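# Unload three sand cores from the mould onto plywood

## Task

Lift three sand cores out of the mould: the elongated core with the rounded nose, plus the two upright bladed cores in the mould half on the robot's right (the right_arm side, -y). Set all three down on the plywood boards next to the mould and release them. The remaining two cores must still be standing in the mould.

## Robot and tools

Robot: two six-joint arms, left_arm and right_arm, each ending in a two-finger parallel gripper with a wrist camera (cam_left_wrist, cam_right_wrist, both 896x504). Joint order in every row and list: waist, shoulder, elbow, wrist pitch, wrist yaw, wrist roll. Stated ranges (rad): waist -2.618 to 3.054, shoulder 0.000 to 3.142, elbow 0.000 to 3.142, wrist pitch -1.571 to 1.571, wrist yaw -1.571 to 1.571, wrist roll -2.094 to 2.094. Real ends may sit up to 0.059 off these.

Frames: scene frame has its origin at table-top height halfway between the nominal bases, +x pointing out over the table, +z up, left_arm on +y. Calibrated bases: left_arm at (+0.031, +0.345, 0) m, quat_wxyz (+1.000, 0, 0, +0.008); right_arm at (+0.030, -0.335, 0) m, quat_wxyz (+1.000, 0, 0, -0.014); both have +z up. Hand positions, orientations, velocities and wrist-camera poses are reported in that arm's own base frame. The gripper's fingers point along its +z and open along its y; end_effector_position is between the pads, roughly 1 cm short of the tips, and may be off by a few cm.

Row layout (used by both execute_actions and move): one flat list of 14 numbers, each in [-1, 1], always covering both arms: left_arm's 6 joints then its opening, then right_arm's 6 joints then its opening. Joint entries are scaled offsets, not poses: they add to the Joint targets reported when the action (or move) begins, not to the previous row, so repeating a value keeps moving further. Scale: 1.0 equals 2.224 rad for waist, shoulder, elbow and 8.485 rad for the three wrist joints. Opening is absolute: +1 fully open (0.094 m pad gap), -1 closed. A 0 opening is a real half-open command, so resend the current value to leave a gripper alone; zeros on joints hold an arm at its targets.

execute_actions: actions is a list of actions; each action is a list of up to 15 rows, one per 1/30 s step; a shorter list repeats its last row to fill 15 steps (0.5 s). An empty list just reports state and images. cameras: list of names; omitted, null or ["all"] gives all, [] none, an unknown name invalidates the call. An action that would push any joint over 0.059 rad beyond its range (from the targets at that action's start) is rejected for both arms; a malformed action, or a first action failing that check, rejects the whole call. Requests past a joint's real end are clipped there, and the result may say "joint sent to its limit".

move: target is one 14-number row or a list of up to 15 rows; every row's offsets count from the same starting Joint targets. speed: rad/s for the joint with the longest travel, 0.01 to 12.57, default 0.5, one value or one per target. blend: rad, corner rounding for lists. opening_speed: at least 0.2 per second on the -1..+1 scale; use it near its minimum to close gently. blocking=false returns after about 0.5 s while motion continues. Paths take at least 0.5 s; anything beyond 10 s stops short. No obstacle or arm-to-arm avoidance; joints lag; faster moves hit harder. Finger changes in the first row start immediately; later rows' finger changes happen once everything has come to rest at that row. The "move:" line reports done, off_target (resting over 0.035 rad from target), moving, held or fault, plus limits=held if steps were withheld.

wait: seconds 0 to 10, holds last commands (a running move continues). stop: brakes the current move; needs room. zoom_image: camera (cam_left_wrist or cam_right_wrist), region [x0, y0, x1, y1] in pixels of the latest image, at most 504x504. finished_scene: scene (this scene's number); irreversible.

Result lines: Joint positions and Joint velocities per arm (rad, rad/s) followed by pad gap (m, m/s); "within noise" means the arm is essentially still. Joint targets are the base for your next offsets. Tool commands show current gripper commands. grip_measured is finger opening on the command scale (empty reads up to 2.7 mm wide; on a hard part it reads a bit narrower). grip_effort_nm: motor effort, negative closing, not pad force. Joint torques include arm weight; joints 1 to 3 wrap at ±28 N m. "joint command not followed" means the clearance check altered targets. MOTOR HOT at 75 °C; at 90 °C the arm folds and idles; at 100 °C it collapses.

Motion limits: per step, a target stays within 0.339 rad (big joints) or 2.2 rad (wrist) of the measured angle, and targets putting the gripper over 200 mm from where it is get scaled back, so big offsets may need several actions.

Avoid: dropping cores, opening while a part still moves, slams, hard hits and heavy pushes; any contact or squeeze between the two arms (including closing on the other gripper's fingers) can fail the task; anything falling off the table fails it. Camera cables touching count as contact. Release by commanding an opening well above grip_measured. To end a push against something, command targets back past the measured positions. Loose objects may occasionally get nudged. Long holds, stretched poses and pushing into unreachable poses heat motors.

Each tool is called after "Call:" by a JSON object that holds its "fn" and its "kwargs", one argument or row to a line.

## Session

Call:
{"fn": "execute_actions", "kwargs": {
  "actions": []
}}

Scene clock: 0.00 s.
left_arm: end_effector_position=(+0.3493, -0.0518, +0.2095) grip_measured=+1.000 grip_effort_nm=n/a end_effector_quat_wxyz=(+0.534, -0.007, +0.815, -0.226) | right_arm: end_effector_position=(+0.3046, +0.0783, +0.1820) grip_measured=+1.000 grip_effort_nm=n/a end_effector_quat_wxyz=(+0.477, +0.034, +0.863, +0.162)
Joint positions: left_arm=[0.059 1.017 0.578 0.071 0.424 -0.25 0.094] | right_arm=[0.21 0.854 0.562 -0.224 -0.068 0.329 0.094]
Joint velocities: within noise
Joint torques (N m): no reading
Heat: left arm: 33 °C; right arm: 33 °C.
Joint targets: left_arm=[0.059 1.010 0.587 0.072 0.427 -0.248] | right_arm=[0.210 0.847 0.574 -0.220 -0.067 0.327]
Tool commands: left_gripper/opening=+1.0 right_gripper/opening=+1.0

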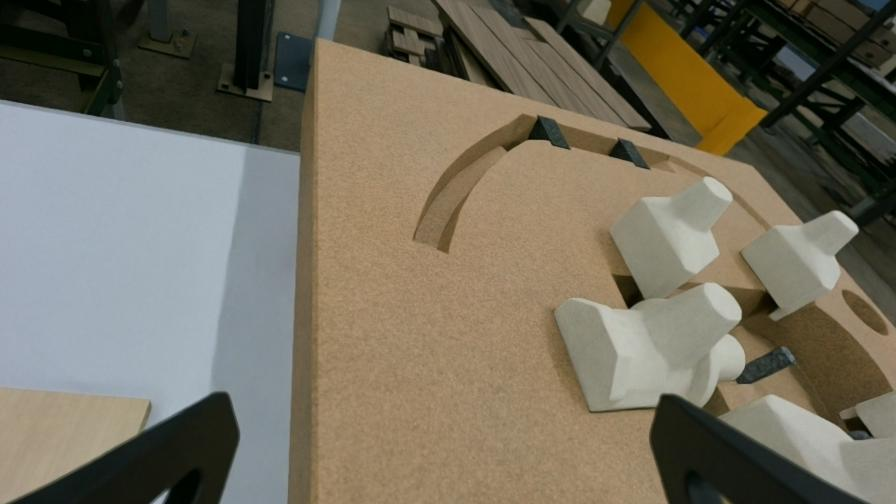

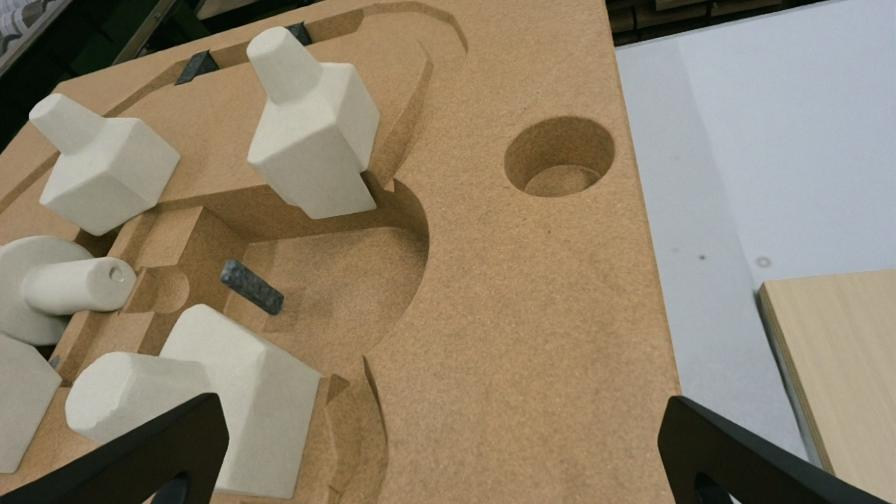

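Call:
{"fn": "move", "kwargs": {
  "target": [-0.2064,0.1758,0.4406,-0.1223,-0.0503,0.0292,1,0.0854,0.2491,0.4465,-0.0879,0.0079,-0.0385,1],
  "speed": 0.8
}}

Scene clock: 7.00 s.
left_arm: end_effector_position=(+0.3477, -0.1457, +0.2952) grip_measured=+1.000 grip_effort_nm=0.027 end_effector_quat_wxyz=(+0.364, +0.181, +0.911, -0.079) | right_arm: end_effector_position=(+0.3483, +0.1474, +0.2913) grip_measured=+1.000 grip_effort_nm=0.027 end_effector_quat_wxyz=(+0.361, -0.180, +0.912, +0.077)
Joint positions: left_arm=[-0.395 1.39 1.543 -0.962 0.01 -0.007 0.094] | right_arm=[0.394 1.394 1.535 -0.956 -0.007 0.007 0.094]
Joint velocities: within noise
Joint torques (N m): left_arm=[-0.34 -3.7 7.25 1.71 -0.08 0.01] | right_arm=[0.51 -3.97 8.25 1.1 0.06 -0.09]
Heat: left arm: 35 °C; right arm: 34 °C.
Joint targets: left_arm=[-0.400 1.401 1.568 -0.966 0.000 0.000] | right_arm=[0.400 1.401 1.567 -0.966 0.000 0.000]
move: done

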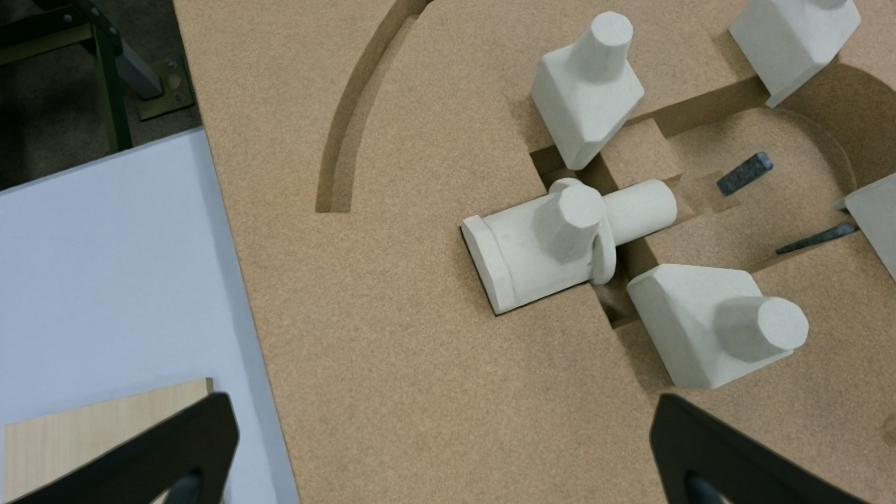

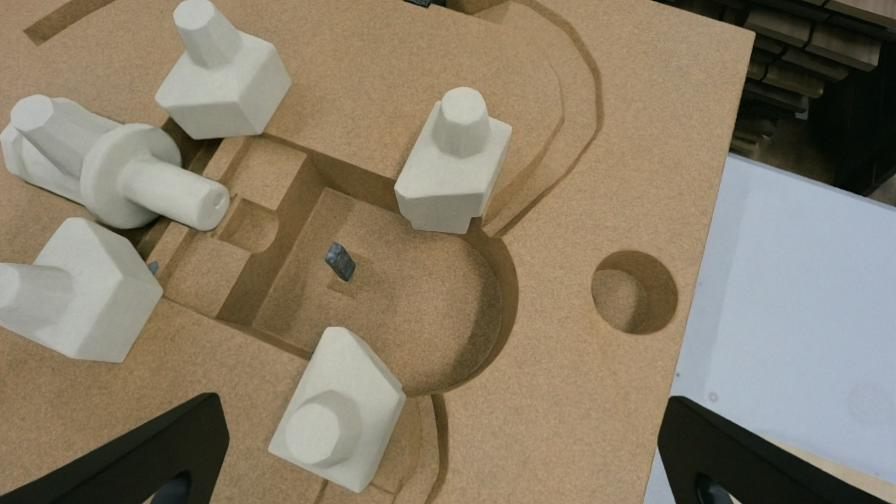

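Call:
{"fn": "move", "kwargs": {
  "target": [0.3822,0,0,0,0,0,1,-0.3822,0,0,0,0,0,1],
  "speed": 1.0
}}

Scene clock: 27.37 s.
left_arm: end_effector_position=(+0.3393, +0.1641, +0.2950) grip_measured=+1.000 grip_effort_nm=0.032 end_effector_quat_wxyz=(+0.362, -0.208, +0.905, +0.082) | right_arm: end_effector_position=(+0.3409, -0.1632, +0.2911) grip_measured=+1.000 grip_effort_nm=0.022 end_effector_quat_wxyz=(+0.359, +0.209, +0.906, -0.082)
Joint positions: left_arm=[0.447 1.39 1.543 -0.962 -0.001 -0.005 0.094] | right_arm=[-0.448 1.394 1.535 -0.957 0.002 0.005 0.094]
Joint velocities: within noise
Joint torques (N m): left_arm=[0.25 -3.77 7.34 1.7 0.04 0] | right_arm=[-0.39 -3.97 8.25 1.1 -0.03 -0.11]
Heat: left arm: 36 °C; right arm: 37 °C.
Joint targets: left_arm=[0.450 1.401 1.568 -0.966 0.000 -0.001] | right_arm=[-0.450 1.401 1.567 -0.966 0.000 0.000]
move: done

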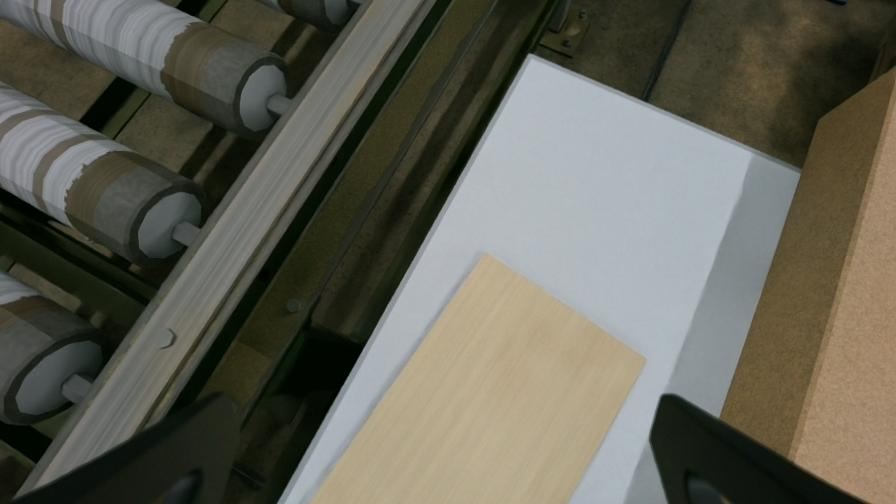

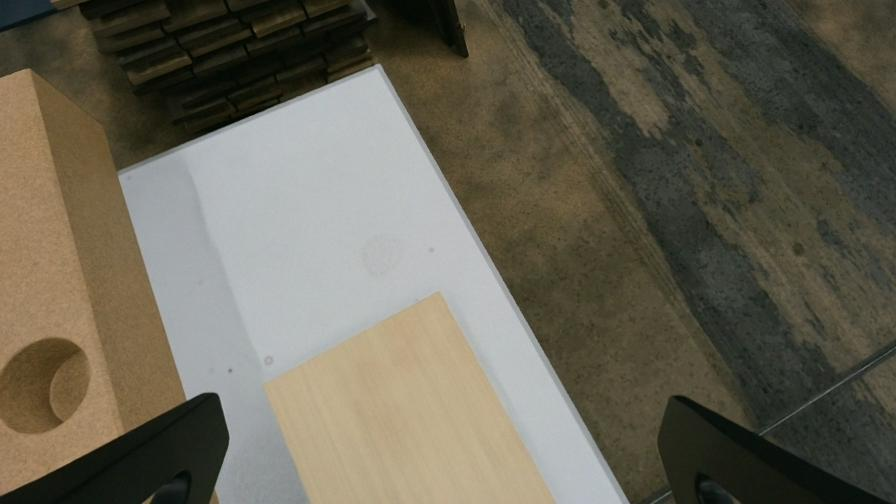

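Call:
{"fn": "move", "kwargs": {
  "target": [-0.4129,0.2115,0.1673,0.0017,0.0255,0.0330,1,0.3071,0.2482,0.1242,0.0461,-0.0515,-0.0427,0.8],
  "speed": 0.9
}}

Scene clock: 73.90 s.
left_arm: end_effector_position=(+0.4177, -0.2543, +0.2528) grip_measured=+1.000 grip_effort_nm=0.032 end_effector_quat_wxyz=(+0.314, +0.374, +0.863, -0.129) | right_arm: end_effector_position=(+0.5083, +0.1996, +0.2317) grip_measured=+0.803 grip_effort_nm=-0.134 end_effector_quat_wxyz=(+0.405, -0.341, +0.832, +0.168)
Joint positions: left_arm=[-0.475 1.859 1.913 -0.958 0.205 0.271 0.094] | right_arm=[0.239 1.951 1.81 -0.599 -0.419 -0.352 0.085]
Joint velocities: within noise
Joint torques (N m): left_arm=[0.54 -7.72 7.53 1.68 0.27 0.04] | right_arm=[-0.62 -9.2 8.76 1.44 -0.36 -0.16]
Heat: left arm: 37 °C; right arm: 38 °C.
Joint targets: left_arm=[-0.468 1.871 1.940 -0.951 0.216 0.280] | right_arm=[0.233 1.954 1.844 -0.574 -0.437 -0.362]
move: done

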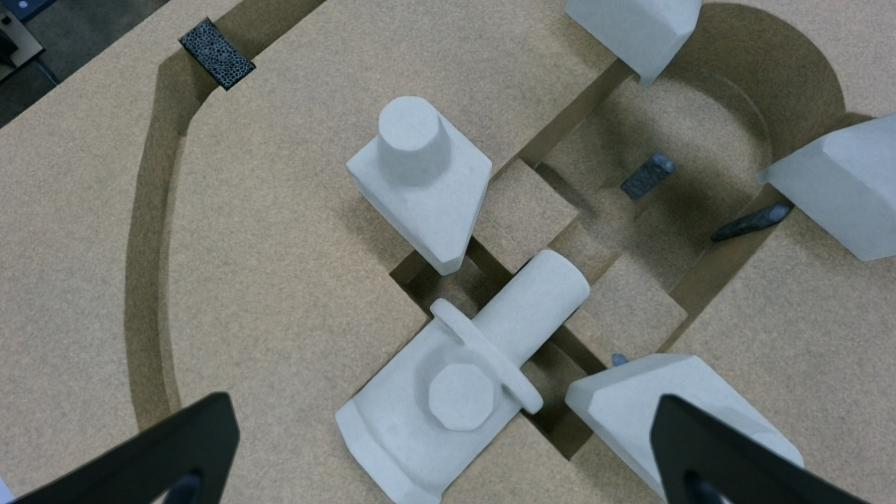

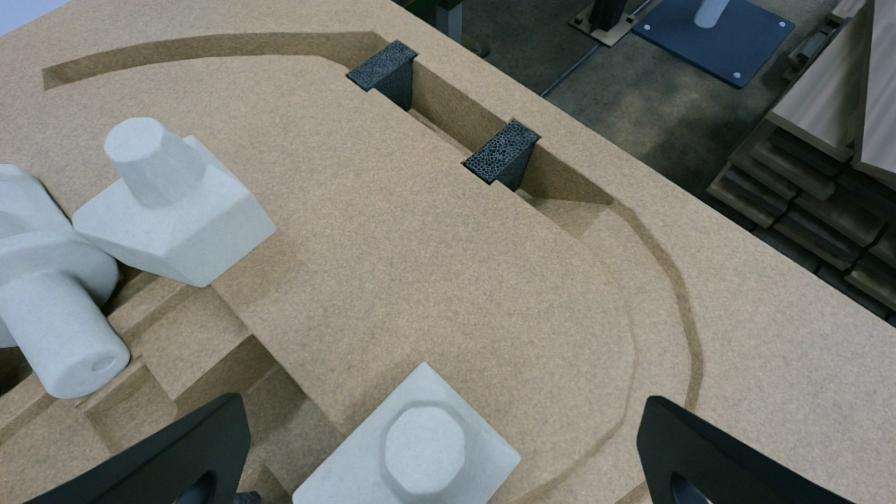

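Call:
{"fn": "move", "kwargs": {
  "target": [-0.0054,-0.0148,-0.1353,0.0272,0,0,1,0.0067,-0.0075,-0.1075,0.0233,0,0,0.8],
  "speed": 0.3
}}

Scene clock: 92.00 s.
left_arm: end_effector_position=(+0.4191, -0.2550, +0.1795) grip_measured=+1.000 grip_effort_nm=0.022 end_effector_quat_wxyz=(+0.292, +0.375, +0.871, -0.128) | right_arm: end_effector_position=(+0.5078, +0.1998, +0.1818) grip_measured=+0.803 grip_effort_nm=-0.129 end_effector_quat_wxyz=(+0.404, -0.342, +0.832, +0.168)
Joint positions: left_arm=[-0.475 1.859 1.646 -0.737 0.205 0.272 0.094] | right_arm=[0.239 1.951 1.613 -0.404 -0.421 -0.353 0.085]
Joint velocities: within noise
Joint torques (N m): left_arm=[-0.42 -10.19 4.97 1.72 0.28 0.02] | right_arm=[0.75 -10.5 5.5 1.43 -0.3 -0.13]
Heat: left arm: 37 °C; right arm: 38 °C.
Joint targets: left_arm=[-0.480 1.838 1.639 -0.721 0.216 0.279] | right_arm=[0.248 1.937 1.605 -0.377 -0.437 -0.362]
move: done

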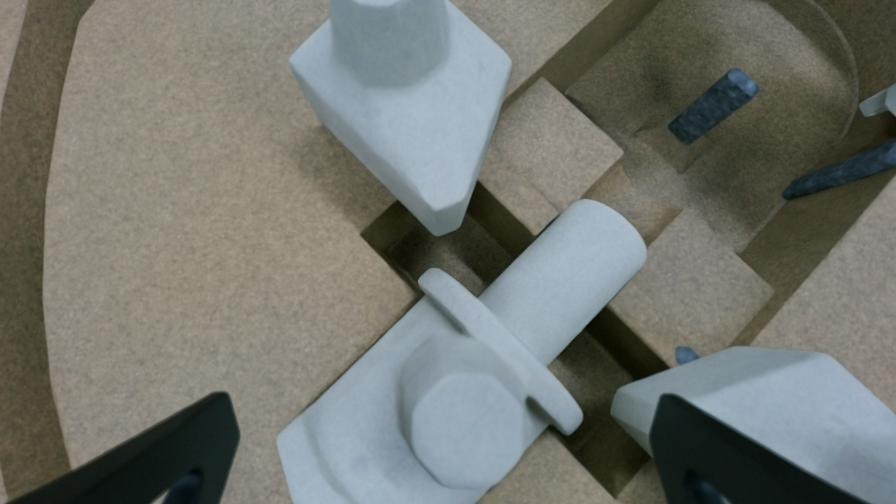

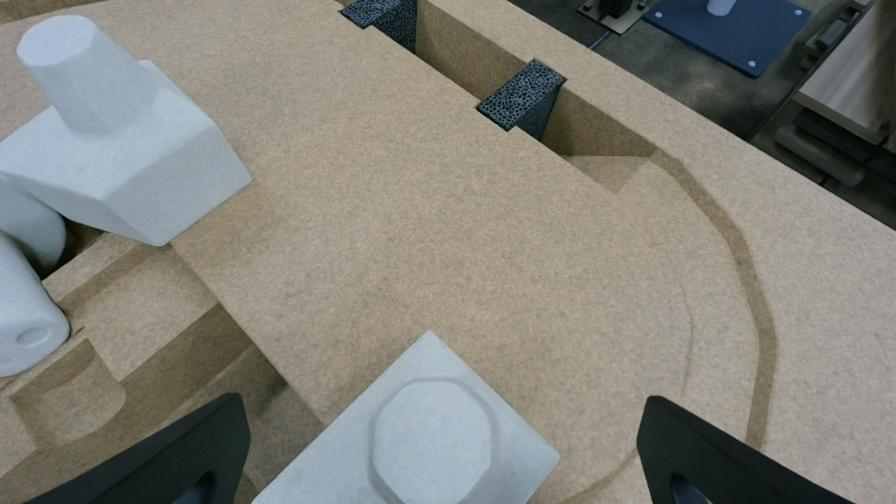

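Call:
{"fn": "move", "kwargs": {
  "target": [-0.0058,-0.0103,-0.0656,0.0177,0,0,1,0.0027,0.0126,-0.0553,0.0173,0,0,0.8],
  "speed": 0.15
}}

Scene clock: 118.27 s.
left_arm: end_effector_position=(+0.4158, -0.2589, +0.1437) grip_measured=+1.000 grip_effort_nm=0.022 end_effector_quat_wxyz=(+0.294, +0.379, +0.868, -0.129) | right_arm: end_effector_position=(+0.5054, +0.2032, +0.1550) grip_measured=+0.803 grip_effort_nm=-0.134 end_effector_quat_wxyz=(+0.414, -0.346, +0.825, +0.168)
Joint positions: left_arm=[-0.485 1.859 1.501 -0.589 0.205 0.272 0.094] | right_arm=[0.246 1.952 1.492 -0.258 -0.421 -0.353 0.085]
Joint velocities: within noise
Joint torques (N m): left_arm=[-0.57 -11.95 4.79 1.75 0.26 0.03] | right_arm=[0.64 -8.43 5.3 1.51 -0.3 -0.13]
Heat: left arm: 41 °C; right arm: 39 °C.
Joint targets: left_arm=[-0.493 1.815 1.493 -0.570 0.216 0.279] | right_arm=[0.254 1.965 1.481 -0.230 -0.437 -0.362]
move: off_target (left_arm); left_arm: the shoulder is farthest, 0.044 rad from its target

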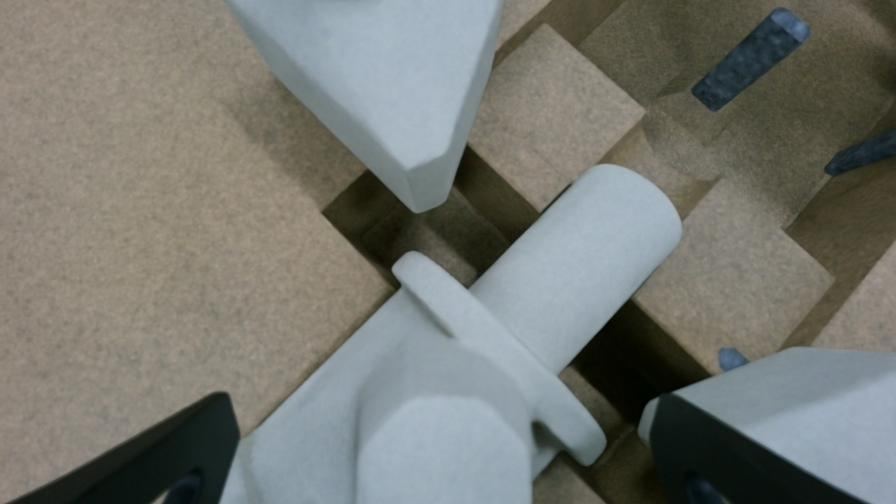

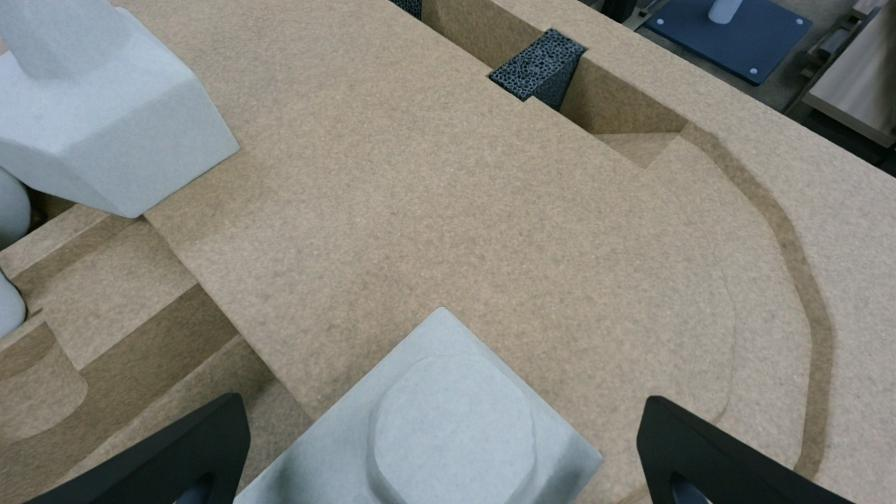

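Call:
{"fn": "move", "kwargs": {
  "target": [0,0.0135,0.0297,-0.0059,0,0,1,0,0,-0.0112,0.0024,0,0,0.5],
  "speed": 0.12,
  "opening_speed": 0.6
}}

Scene clock: 124.13 s.
left_arm: end_effector_position=(+0.4166, -0.2594, +0.1518) grip_measured=+1.000 grip_effort_nm=0.022 end_effector_quat_wxyz=(+0.294, +0.379, +0.868, -0.129) | right_arm: end_effector_position=(+0.5038, +0.2031, +0.1492) grip_measured=+0.503 grip_effort_nm=-0.129 end_effector_quat_wxyz=(+0.413, -0.346, +0.825, +0.169)
Joint positions: left_arm=[-0.485 1.859 1.533 -0.619 0.205 0.272 0.094] | right_arm=[0.246 1.952 1.468 -0.236 -0.423 -0.354 0.071]
Joint velocities: within noise
Joint torques (N m): left_arm=[-0.54 -9.69 7.57 1.55 0.28 0.02] | right_arm=[0.65 -8.39 5.18 1.46 -0.29 -0.13]
Heat: left arm: 43 °C; right arm: 38 °C.
Joint targets: left_arm=[-0.493 1.845 1.559 -0.620 0.216 0.279] | right_arm=[0.254 1.965 1.457 -0.210 -0.437 -0.362]
move: done

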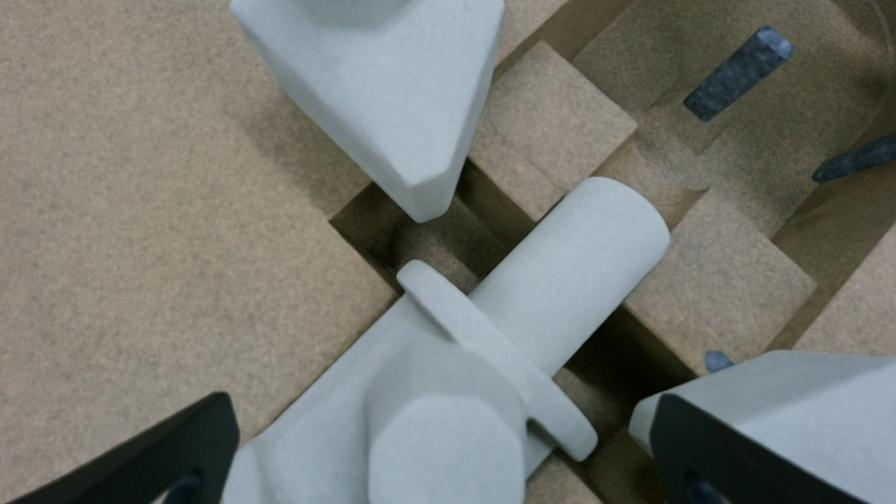

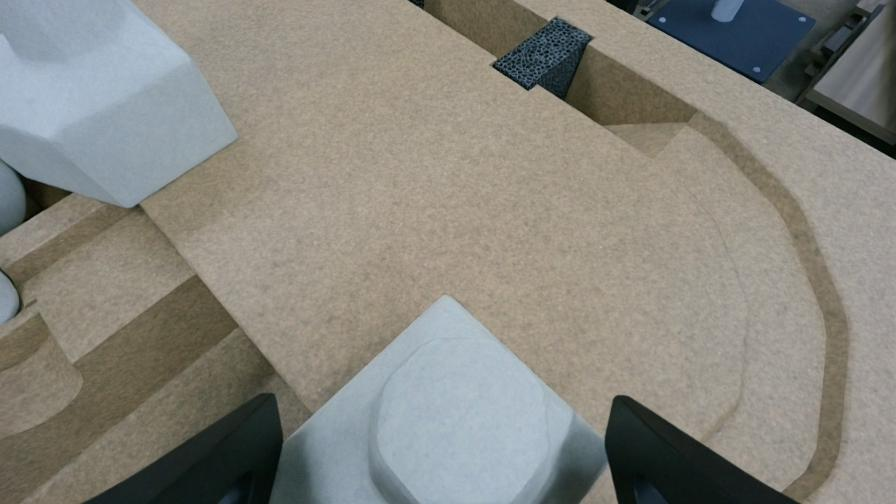

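Call:
{"fn": "move", "kwargs": {
  "target": [0,0,0,0,0,0,-0.65,0,0,0,0,0,0,-0.65],
  "speed": 0.2,
  "opening_speed": 0.4
}}

Scene clock: 131.13 s.
left_arm: end_effector_position=(+0.4164, -0.2594, +0.1516) grip_measured=-0.281 grip_effort_nm=-0.999 end_effector_quat_wxyz=(+0.293, +0.379, +0.868, -0.130) | right_arm: end_effector_position=(+0.5078, +0.2058, +0.1557) grip_measured=-0.294 grip_effort_nm=-0.999 end_effector_quat_wxyz=(+0.428, -0.349, +0.816, +0.172)
Joint positions: left_arm=[-0.485 1.859 1.533 -0.621 0.206 0.272 0.034] | right_arm=[0.246 1.952 1.468 -0.202 -0.433 -0.354 0.033]
Joint velocities: within noise
Joint torques (N m): left_arm=[-0.58 -9.68 7.65 1.56 0.25 0.03] | right_arm=[0.65 -8.4 5.2 1.19 -0.17 -0.13]
Heat: left arm: 43 °C; right arm: 37 °C.
Joint targets: left_arm=[-0.493 1.845 1.559 -0.620 0.216 0.279] | right_arm=[0.254 1.965 1.457 -0.210 -0.437 -0.362]
move: done

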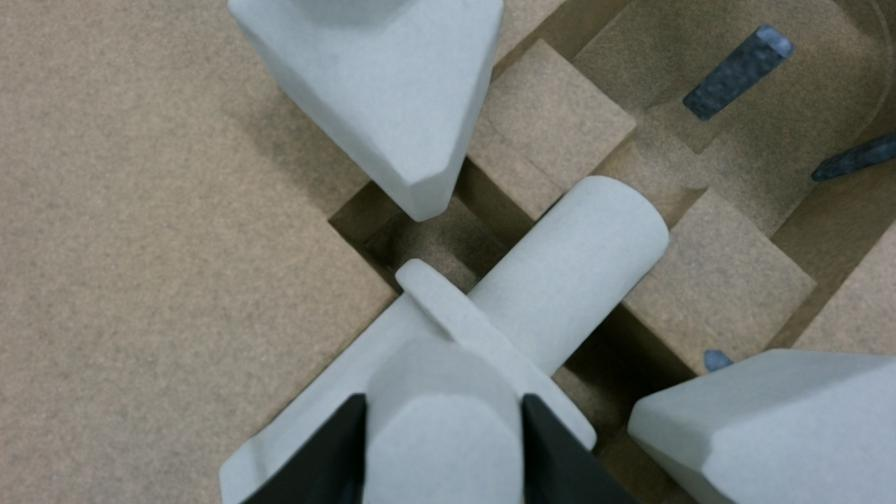

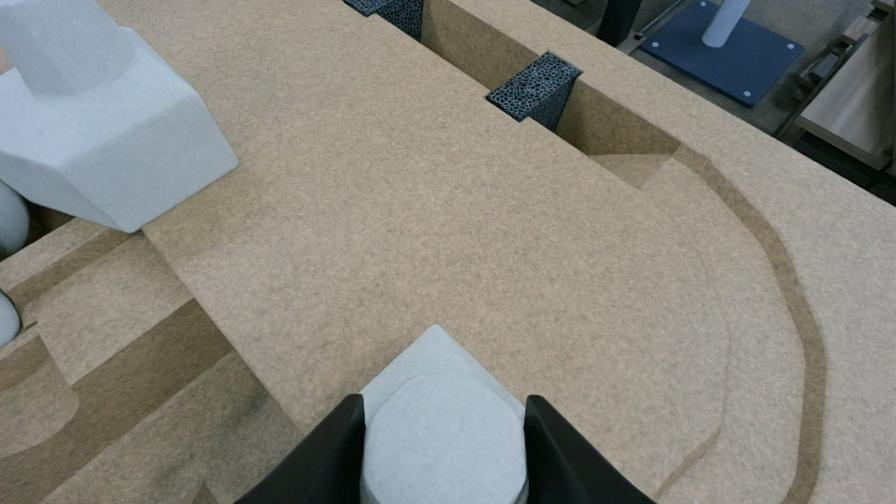

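Call:
{"fn": "move", "kwargs": {
  "target": [
    [0,0,0,0,0,0,-0.65,0,-0.0238,0.0252,0.0104,0,0,-0.65],
    [0,0,0,0,0,0,-0.65,0,-0.0308,0.0517,0.0016,0,0,-0.65]
  ],
  "speed": 0.1
}}

Scene clock: 143.40 s.
left_arm: end_effector_position=(+0.4164, -0.2594, +0.1516) grip_measured=-0.281 grip_effort_nm=-0.994 end_effector_quat_wxyz=(+0.293, +0.379, +0.868, -0.130) | right_arm: end_effector_position=(+0.5114, +0.2055, +0.1674) grip_measured=-0.295 grip_effort_nm=-1.009 end_effector_quat_wxyz=(+0.429, -0.347, +0.817, +0.167)
Joint positions: left_arm=[-0.485 1.859 1.533 -0.621 0.206 0.272 0.034] | right_arm=[0.247 1.952 1.517 -0.248 -0.423 -0.354 0.033]
Joint velocities: within noise
Joint torques (N m): left_arm=[-0.68 -9.62 7.61 1.57 0.27 0.03] | right_arm=[0.57 -14.04 10.54 1.79 -0.25 -0.13]
Heat: left arm: 43 °C; right arm: 38 °C.
Joint targets: left_arm=[-0.493 1.845 1.559 -0.620 0.216 0.279] | right_arm=[0.254 1.897 1.571 -0.196 -0.437 -0.362]
move: off_target (right_arm); right_arm: the shoulder is farthest, 0.056 rad from its target

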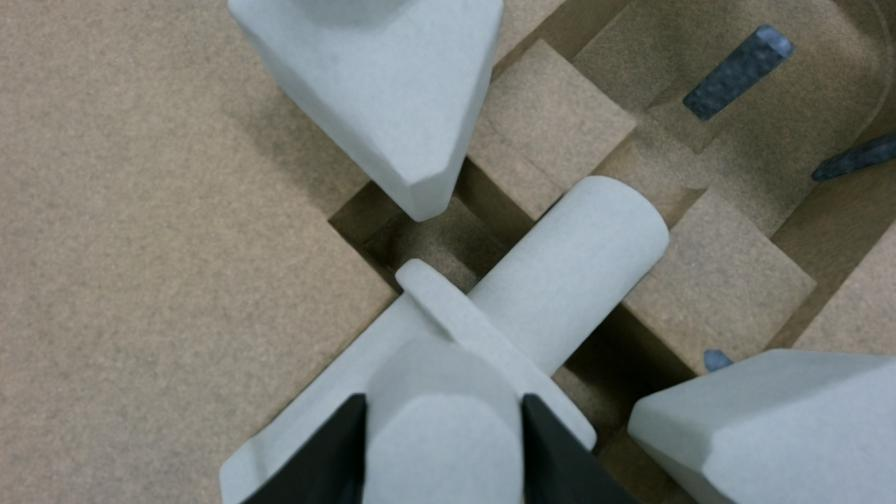

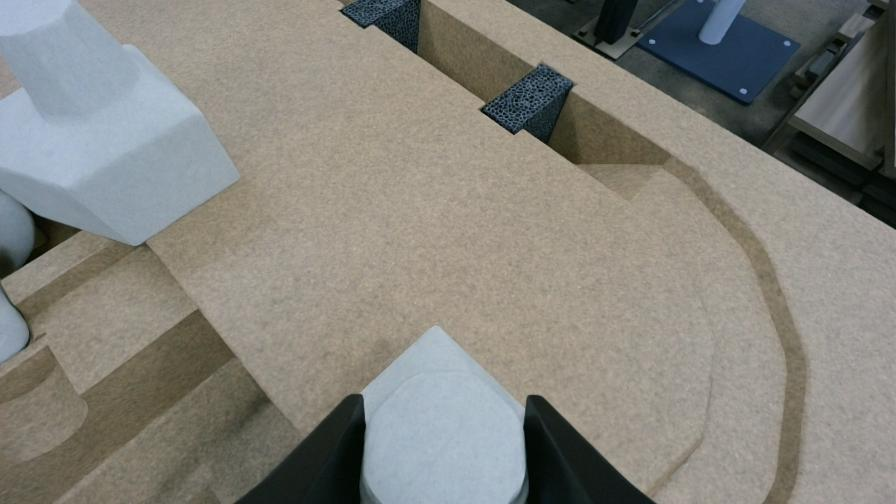

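Call:
{"fn": "move", "kwargs": {
  "target": [
    [0,0,0,0,0,0,-0.65,0,-0.0121,0.0481,-0.0123,0,0,-0.65],
    [0,0,0,0,0,0,-0.65,0,-0.0108,0.1223,-0.0317,0,0,-0.65]
  ],
  "speed": 0.13
}}

Scene clock: 151.30 s.
left_arm: end_effector_position=(+0.4164, -0.2594, +0.1516) grip_measured=-0.281 grip_effort_nm=-0.999 end_effector_quat_wxyz=(+0.293, +0.379, +0.868, -0.130) | right_arm: end_effector_position=(+0.5141, +0.2058, +0.2488) grip_measured=-0.295 grip_effort_nm=-1.004 end_effector_quat_wxyz=(+0.442, -0.348, +0.810, +0.164)
Joint positions: left_arm=[-0.485 1.859 1.533 -0.621 0.206 0.272 0.034] | right_arm=[0.247 1.931 1.79 -0.514 -0.421 -0.354 0.033]
Joint velocities: within noise
Joint torques (N m): left_arm=[-0.53 -9.61 7.57 1.56 0.26 0.05] | right_arm=[0.55 -14.2 10.44 1.77 -0.29 -0.13]
Heat: left arm: 43 °C; right arm: 42 °C.
Joint targets: left_arm=[-0.493 1.845 1.559 -0.620 0.216 0.279] | right_arm=[0.254 1.872 1.844 -0.465 -0.437 -0.362]
move: off_target (right_arm); right_arm: the shoulder is farthest, 0.058 rad from its target

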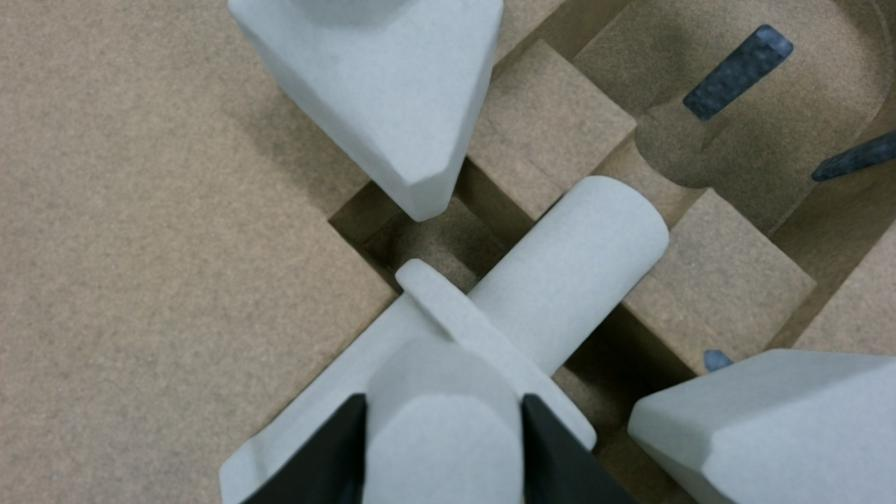

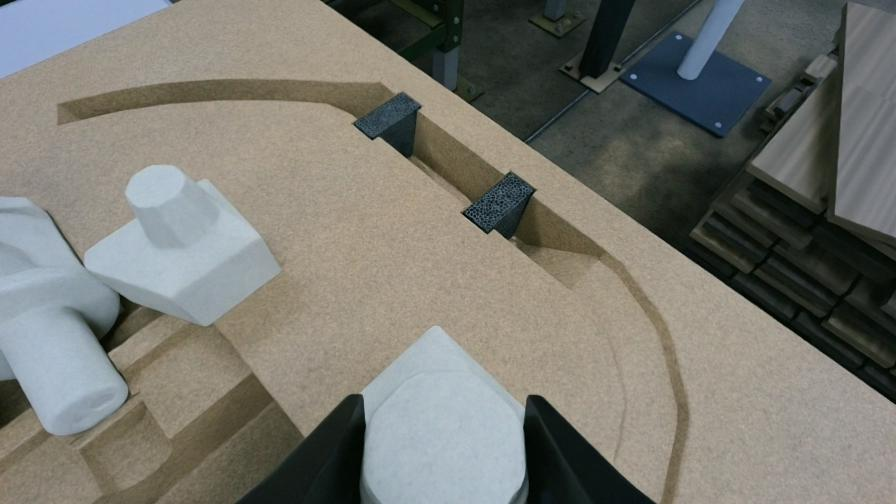

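Call:
{"fn": "move", "kwargs": {
  "target": [0,0,0,0,0,0,-0.65,-0.4537,-0.2361,-0.3462,0.0005,-0.0306,0.1694,-0.65],
  "speed": 0.5
}}

Scene clock: 201.20 s.
left_arm: end_effector_position=(+0.4164, -0.2594, +0.1516) grip_measured=-0.281 grip_effort_nm=-1.004 end_effector_quat_wxyz=(+0.293, +0.379, +0.868, -0.130) | right_arm: end_effector_position=(+0.3416, -0.1703, +0.2020) grip_measured=-0.296 grip_effort_nm=-1.004 end_effector_quat_wxyz=(+0.291, +0.625, +0.635, +0.348)
Joint positions: left_arm=[-0.485 1.859 1.533 -0.621 0.206 0.272 0.034] | right_arm=[-0.752 1.388 1.072 -0.518 -0.652 1.062 0.033]
Joint velocities: within noise
Joint torques (N m): left_arm=[-0.65 -9.68 7.65 1.55 0.25 0.03] | right_arm=[-0.23 -8.14 6.15 1.61 -0.67 0.12]
Heat: left arm: 44 °C; right arm: 57 °C.
Joint targets: left_arm=[-0.493 1.845 1.559 -0.620 0.216 0.279] | right_arm=[-0.755 1.347 1.074 -0.461 -0.697 1.075]
move: off_target (right_arm); right_arm: the wrist pitch is farthest, 0.057 rad from its target

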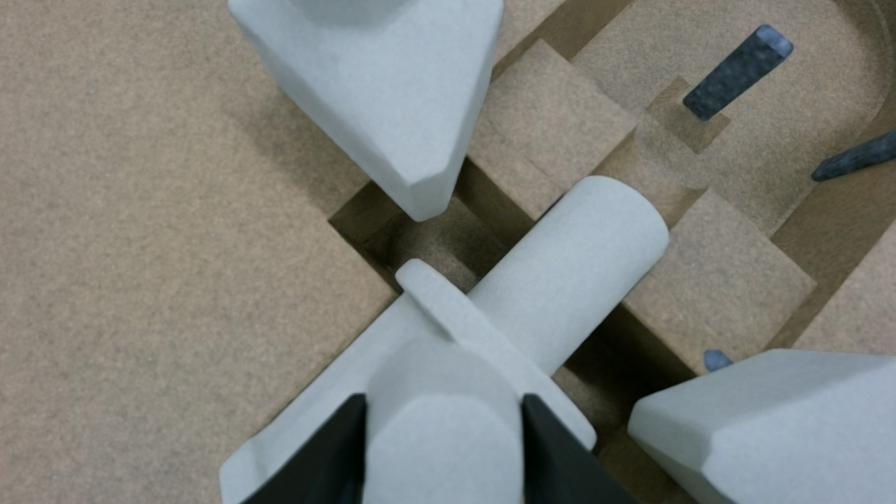

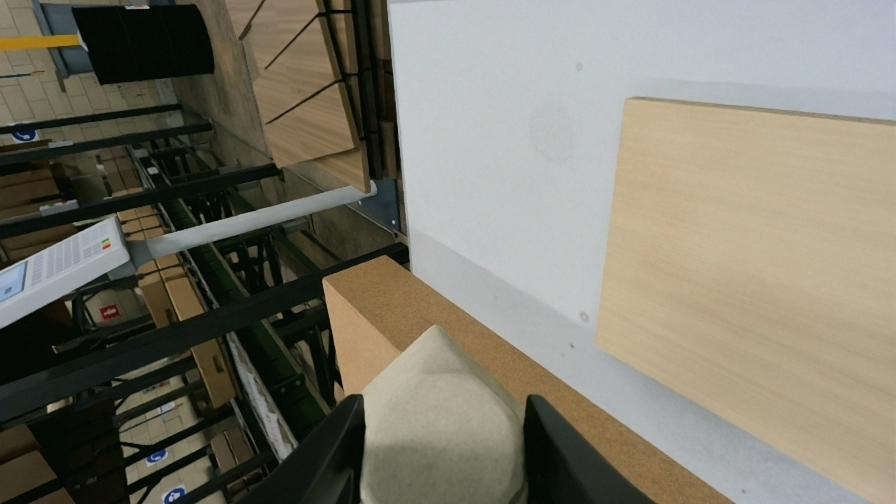

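Call:
{"fn": "move", "kwargs": {
  "target": [0,0,0,0,0,0,-0.65,0,0.0517,-0.1529,0.0529,-0.0051,0,-0.65],
  "speed": 0.35,
  "cameras": ["cam_right_wrist"]
}}

Scene clock: 210.77 s.
left_arm: end_effector_position=(+0.4164, -0.2594, +0.1516) grip_measured=-0.281 grip_effort_nm=-0.989 end_effector_quat_wxyz=(+0.293, +0.379, +0.868, -0.130) | right_arm: end_effector_position=(+0.3390, -0.1596, +0.1099) grip_measured=-0.296 grip_effort_nm=-1.004 end_effector_quat_wxyz=(+0.294, +0.611, +0.636, +0.367)
Joint positions: left_arm=[-0.485 1.859 1.533 -0.621 0.206 0.272 0.034] | right_arm=[-0.752 1.468 0.729 -0.075 -0.695 1.065 0.033]
Joint velocities: within noise
Joint torques (N m): left_arm=[-0.65 -9.69 7.71 1.55 0.27 0.01] | right_arm=[-0.24 -5.34 5.81 1.7 -0.65 0.08]
Heat: left arm: 44 °C; right arm: 52 °C.
Joint targets: left_arm=[-0.493 1.845 1.559 -0.620 0.216 0.279] | right_arm=[-0.755 1.462 0.733 -0.012 -0.740 1.075]
move: off_target (right_arm); right_arm: the wrist pitch is farthest, 0.062 rad from its target
Images, in order (width x height): cam_right_wrist 896x504.

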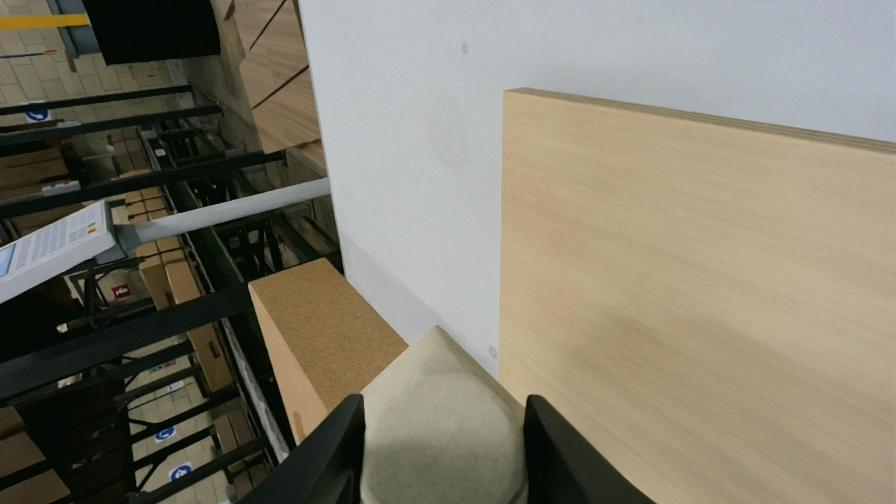

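Call:
{"fn": "move", "kwargs": {
  "target": [0,0,0,0,0,0,-0.65,0,0.0364,-0.0301,0.0174,0,0,-0.65],
  "speed": 0.12,
  "cameras": ["cam_right_wrist"]
}}

Scene clock: 215.97 s.
left_arm: end_effector_position=(+0.4164, -0.2594, +0.1516) grip_measured=-0.281 grip_effort_nm=-1.004 end_effector_quat_wxyz=(+0.293, +0.379, +0.868, -0.130) | right_arm: end_effector_position=(+0.3405, -0.1607, +0.0819) grip_measured=-0.296 grip_effort_nm=-1.009 end_effector_quat_wxyz=(+0.296, +0.610, +0.636, +0.367)
Joint positions: left_arm=[-0.485 1.859 1.533 -0.621 0.206 0.272 0.034] | right_arm=[-0.752 1.546 0.665 0.072 -0.697 1.065 0.033]
Joint velocities: within noise
Joint torques (N m): left_arm=[-0.64 -9.69 7.73 1.55 0.24 0.02] | right_arm=[-0.25 -5.41 5.23 1.67 -0.66 0.06]
Heat: left arm: 44 °C; right arm: 48 °C.
Joint targets: left_arm=[-0.493 1.845 1.559 -0.620 0.216 0.279] | right_arm=[-0.755 1.543 0.666 0.135 -0.740 1.075]
move: off_target (right_arm); right_arm: the wrist pitch is farthest, 0.064 rad from its target
Images, in order (width x height): cam_right_wrist 896x504.

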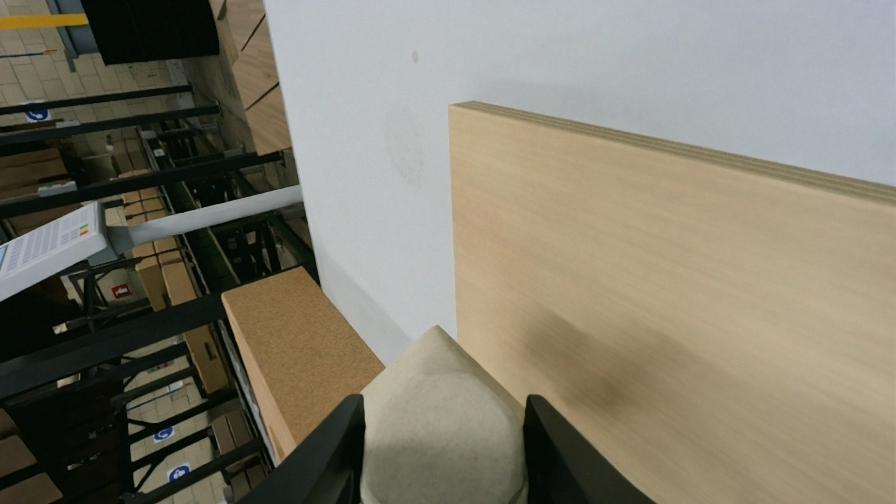

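Call:
{"fn": "move", "kwargs": {
  "target": [0,0,0,0,0,0,-0.65,0,0.0101,-0.0081,0.0046,0,0,-0.65],
  "speed": 0.06,
  "cameras": ["cam_right_wrist"]
}}

Call:
{"fn": "move", "kwargs": {
  "target": [0,0,0,0,0,0,-0.65,0,0.0081,-0.0065,0.0036,0,0,-0.65],
  "speed": 0.06,
  "cameras": ["cam_right_wrist"]
}}

Scene clock: 219.73 s.
left_arm: end_effector_position=(+0.4164, -0.2594, +0.1516) grip_measured=-0.281 grip_effort_nm=-0.994 end_effector_quat_wxyz=(+0.293, +0.379, +0.868, -0.130) | right_arm: end_effector_position=(+0.3403, -0.1604, +0.0743) grip_measured=-0.296 grip_effort_nm=-1.004 end_effector_quat_wxyz=(+0.296, +0.610, +0.636, +0.368)
Joint positions: left_arm=[-0.485 1.859 1.533 -0.621 0.206 0.272 0.034] | right_arm=[-0.752 1.568 0.648 0.111 -0.697 1.066 0.033]
Joint velocities: within noise
Joint torques (N m): left_arm=[-0.64 -9.69 7.68 1.57 0.25 0.02] | right_arm=[-0.24 -5.37 5.04 1.68 -0.66 0.06]
Heat: left arm: 44 °C; right arm: 47 °C.
Joint targets: left_arm=[-0.493 1.845 1.559 -0.620 0.216 0.279] | right_arm=[-0.755 1.566 0.648 0.175 -0.740 1.075]
move: off_target (right_arm); right_arm: the wrist pitch is farthest, 0.064 rad from its target
Images, in order (width x height): cam_right_wrist 896x504.

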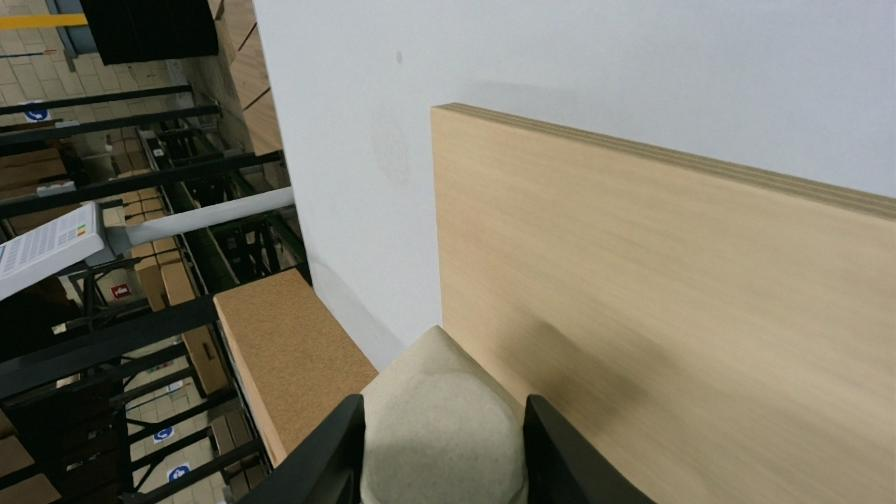

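Scene clock: 220.73 s.
left_arm: end_effector_position=(+0.4164, -0.2594, +0.1516) grip_measured=-0.281 grip_effort_nm=-0.999 end_effector_quat_wxyz=(+0.293, +0.379, +0.868, -0.130) | right_arm: end_effector_position=(+0.3397, -0.1599, +0.0677) grip_measured=-0.296 grip_effort_nm=-1.004 end_effector_quat_wxyz=(+0.294, +0.611, +0.636, +0.368)
Joint positions: left_arm=[-0.485 1.859 1.533 -0.621 0.206 0.272 0.034] | right_arm=[-0.752 1.585 0.633 0.141 -0.697 1.066 0.033]
Joint velocities: within noise
Joint torques (N m): left_arm=[-0.61 -9.63 7.53 1.54 0.28 0.01] | right_arm=[-0.24 -5.42 4.94 1.73 -0.66 0.06]
Heat: left arm: 44 °C; right arm: 46 °C.
Joint targets: left_arm=[-0.493 1.845 1.559 -0.620 0.216 0.279] | right_arm=[-0.755 1.584 0.634 0.205 -0.740 1.075]
move: off_target (right_arm); right_arm: the wrist pitch is farthest, 0.065 rad from its target
Images, in order (width x height): cam_right_wrist 896x504.

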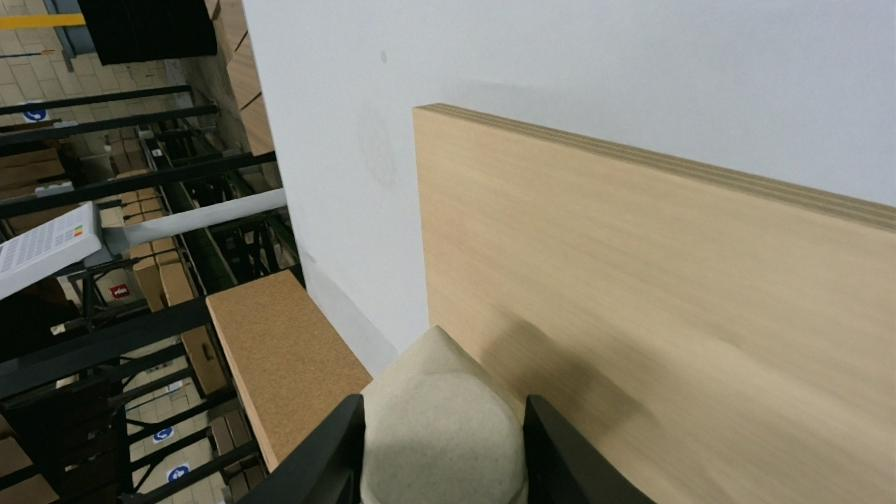

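Call:
{"fn": "move", "kwargs": {
  "target": [0,0,0,0,0,0,-0.65,0,0.0061,-0.0048,0.0027,0,0,-0.65],
  "speed": 0.05,
  "cameras": []
}}

Call:
{"fn": "move", "kwargs": {
  "target": [0,0,0,0,0,0,-0.65,0,0.0061,-0.0048,0.0027,0,0,-0.65],
  "speed": 0.05,
  "cameras": ["cam_right_wrist"]
}}

Scene clock: 224.50 s.
left_arm: end_effector_position=(+0.4164, -0.2594, +0.1516) grip_measured=-0.281 grip_effort_nm=-0.999 end_effector_quat_wxyz=(+0.293, +0.379, +0.868, -0.130) | right_arm: end_effector_position=(+0.3392, -0.1593, +0.0628) grip_measured=-0.296 grip_effort_nm=-1.004 end_effector_quat_wxyz=(+0.294, +0.611, +0.636, +0.368)
Joint positions: left_arm=[-0.485 1.859 1.533 -0.621 0.206 0.272 0.034] | right_arm=[-0.752 1.599 0.623 0.164 -0.698 1.066 0.033]
Joint velocities: within noise
Joint torques (N m): left_arm=[-0.65 -9.73 7.54 1.55 0.23 0.03] | right_arm=[-0.25 -5.45 4.85 1.69 -0.65 0.06]
Heat: left arm: 45 °C; right arm: 45 °C.
Joint targets: left_arm=[-0.493 1.845 1.559 -0.620 0.216 0.279] | right_arm=[-0.755 1.597 0.623 0.228 -0.740 1.075]
move: off_target (right_arm); right_arm: the wrist pitch is farthest, 0.064 rad from its target
No camera images: "cameras" was empty.

Scene clock: 225.30 s.
left_arm: end_effector_position=(+0.4164, -0.2594, +0.1516) grip_measured=-0.281 grip_effort_nm=-1.004 end_effector_quat_wxyz=(+0.293, +0.379, +0.868, -0.130) | right_arm: end_effector_position=(+0.3399, -0.1588, +0.0608) grip_measured=-0.296 grip_effort_nm=-1.004 end_effector_quat_wxyz=(+0.295, +0.609, +0.635, +0.371)
Joint positions: left_arm=[-0.485 1.859 1.533 -0.621 0.206 0.272 0.034] | right_arm=[-0.752 1.61 0.614 0.19 -0.704 1.07 0.033]
Joint velocities: within noise
Joint torques (N m): left_arm=[-0.57 -9.69 7.69 1.56 0.27 0.02] | right_arm=[-0.24 -5.29 4.56 1.66 -0.57 0.02]
Heat: left arm: 45 °C; right arm: 45 °C.
Joint targets: left_arm=[-0.493 1.845 1.559 -0.620 0.216 0.279] | right_arm=[-0.755 1.611 0.613 0.251 -0.740 1.075]
move: off_target (right_arm); right_arm: the wrist pitch is farthest, 0.061 rad from its target
Images, in order (width x height): cam_right_wrist 896x504.

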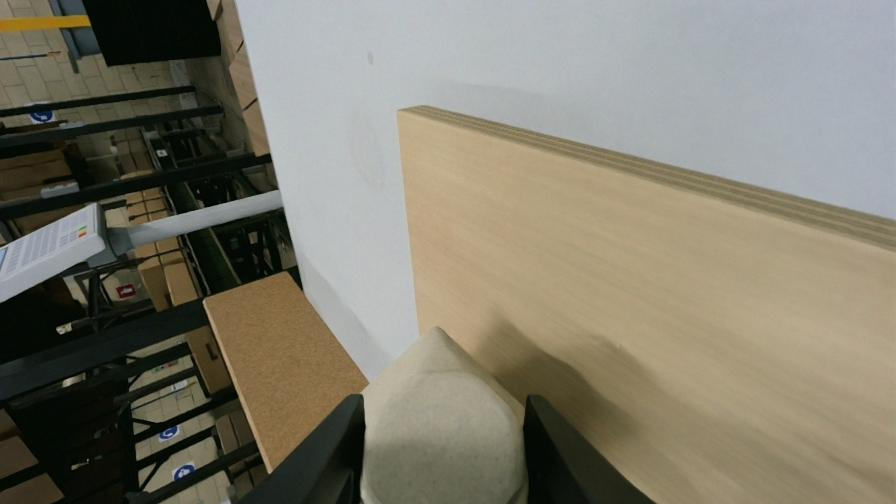

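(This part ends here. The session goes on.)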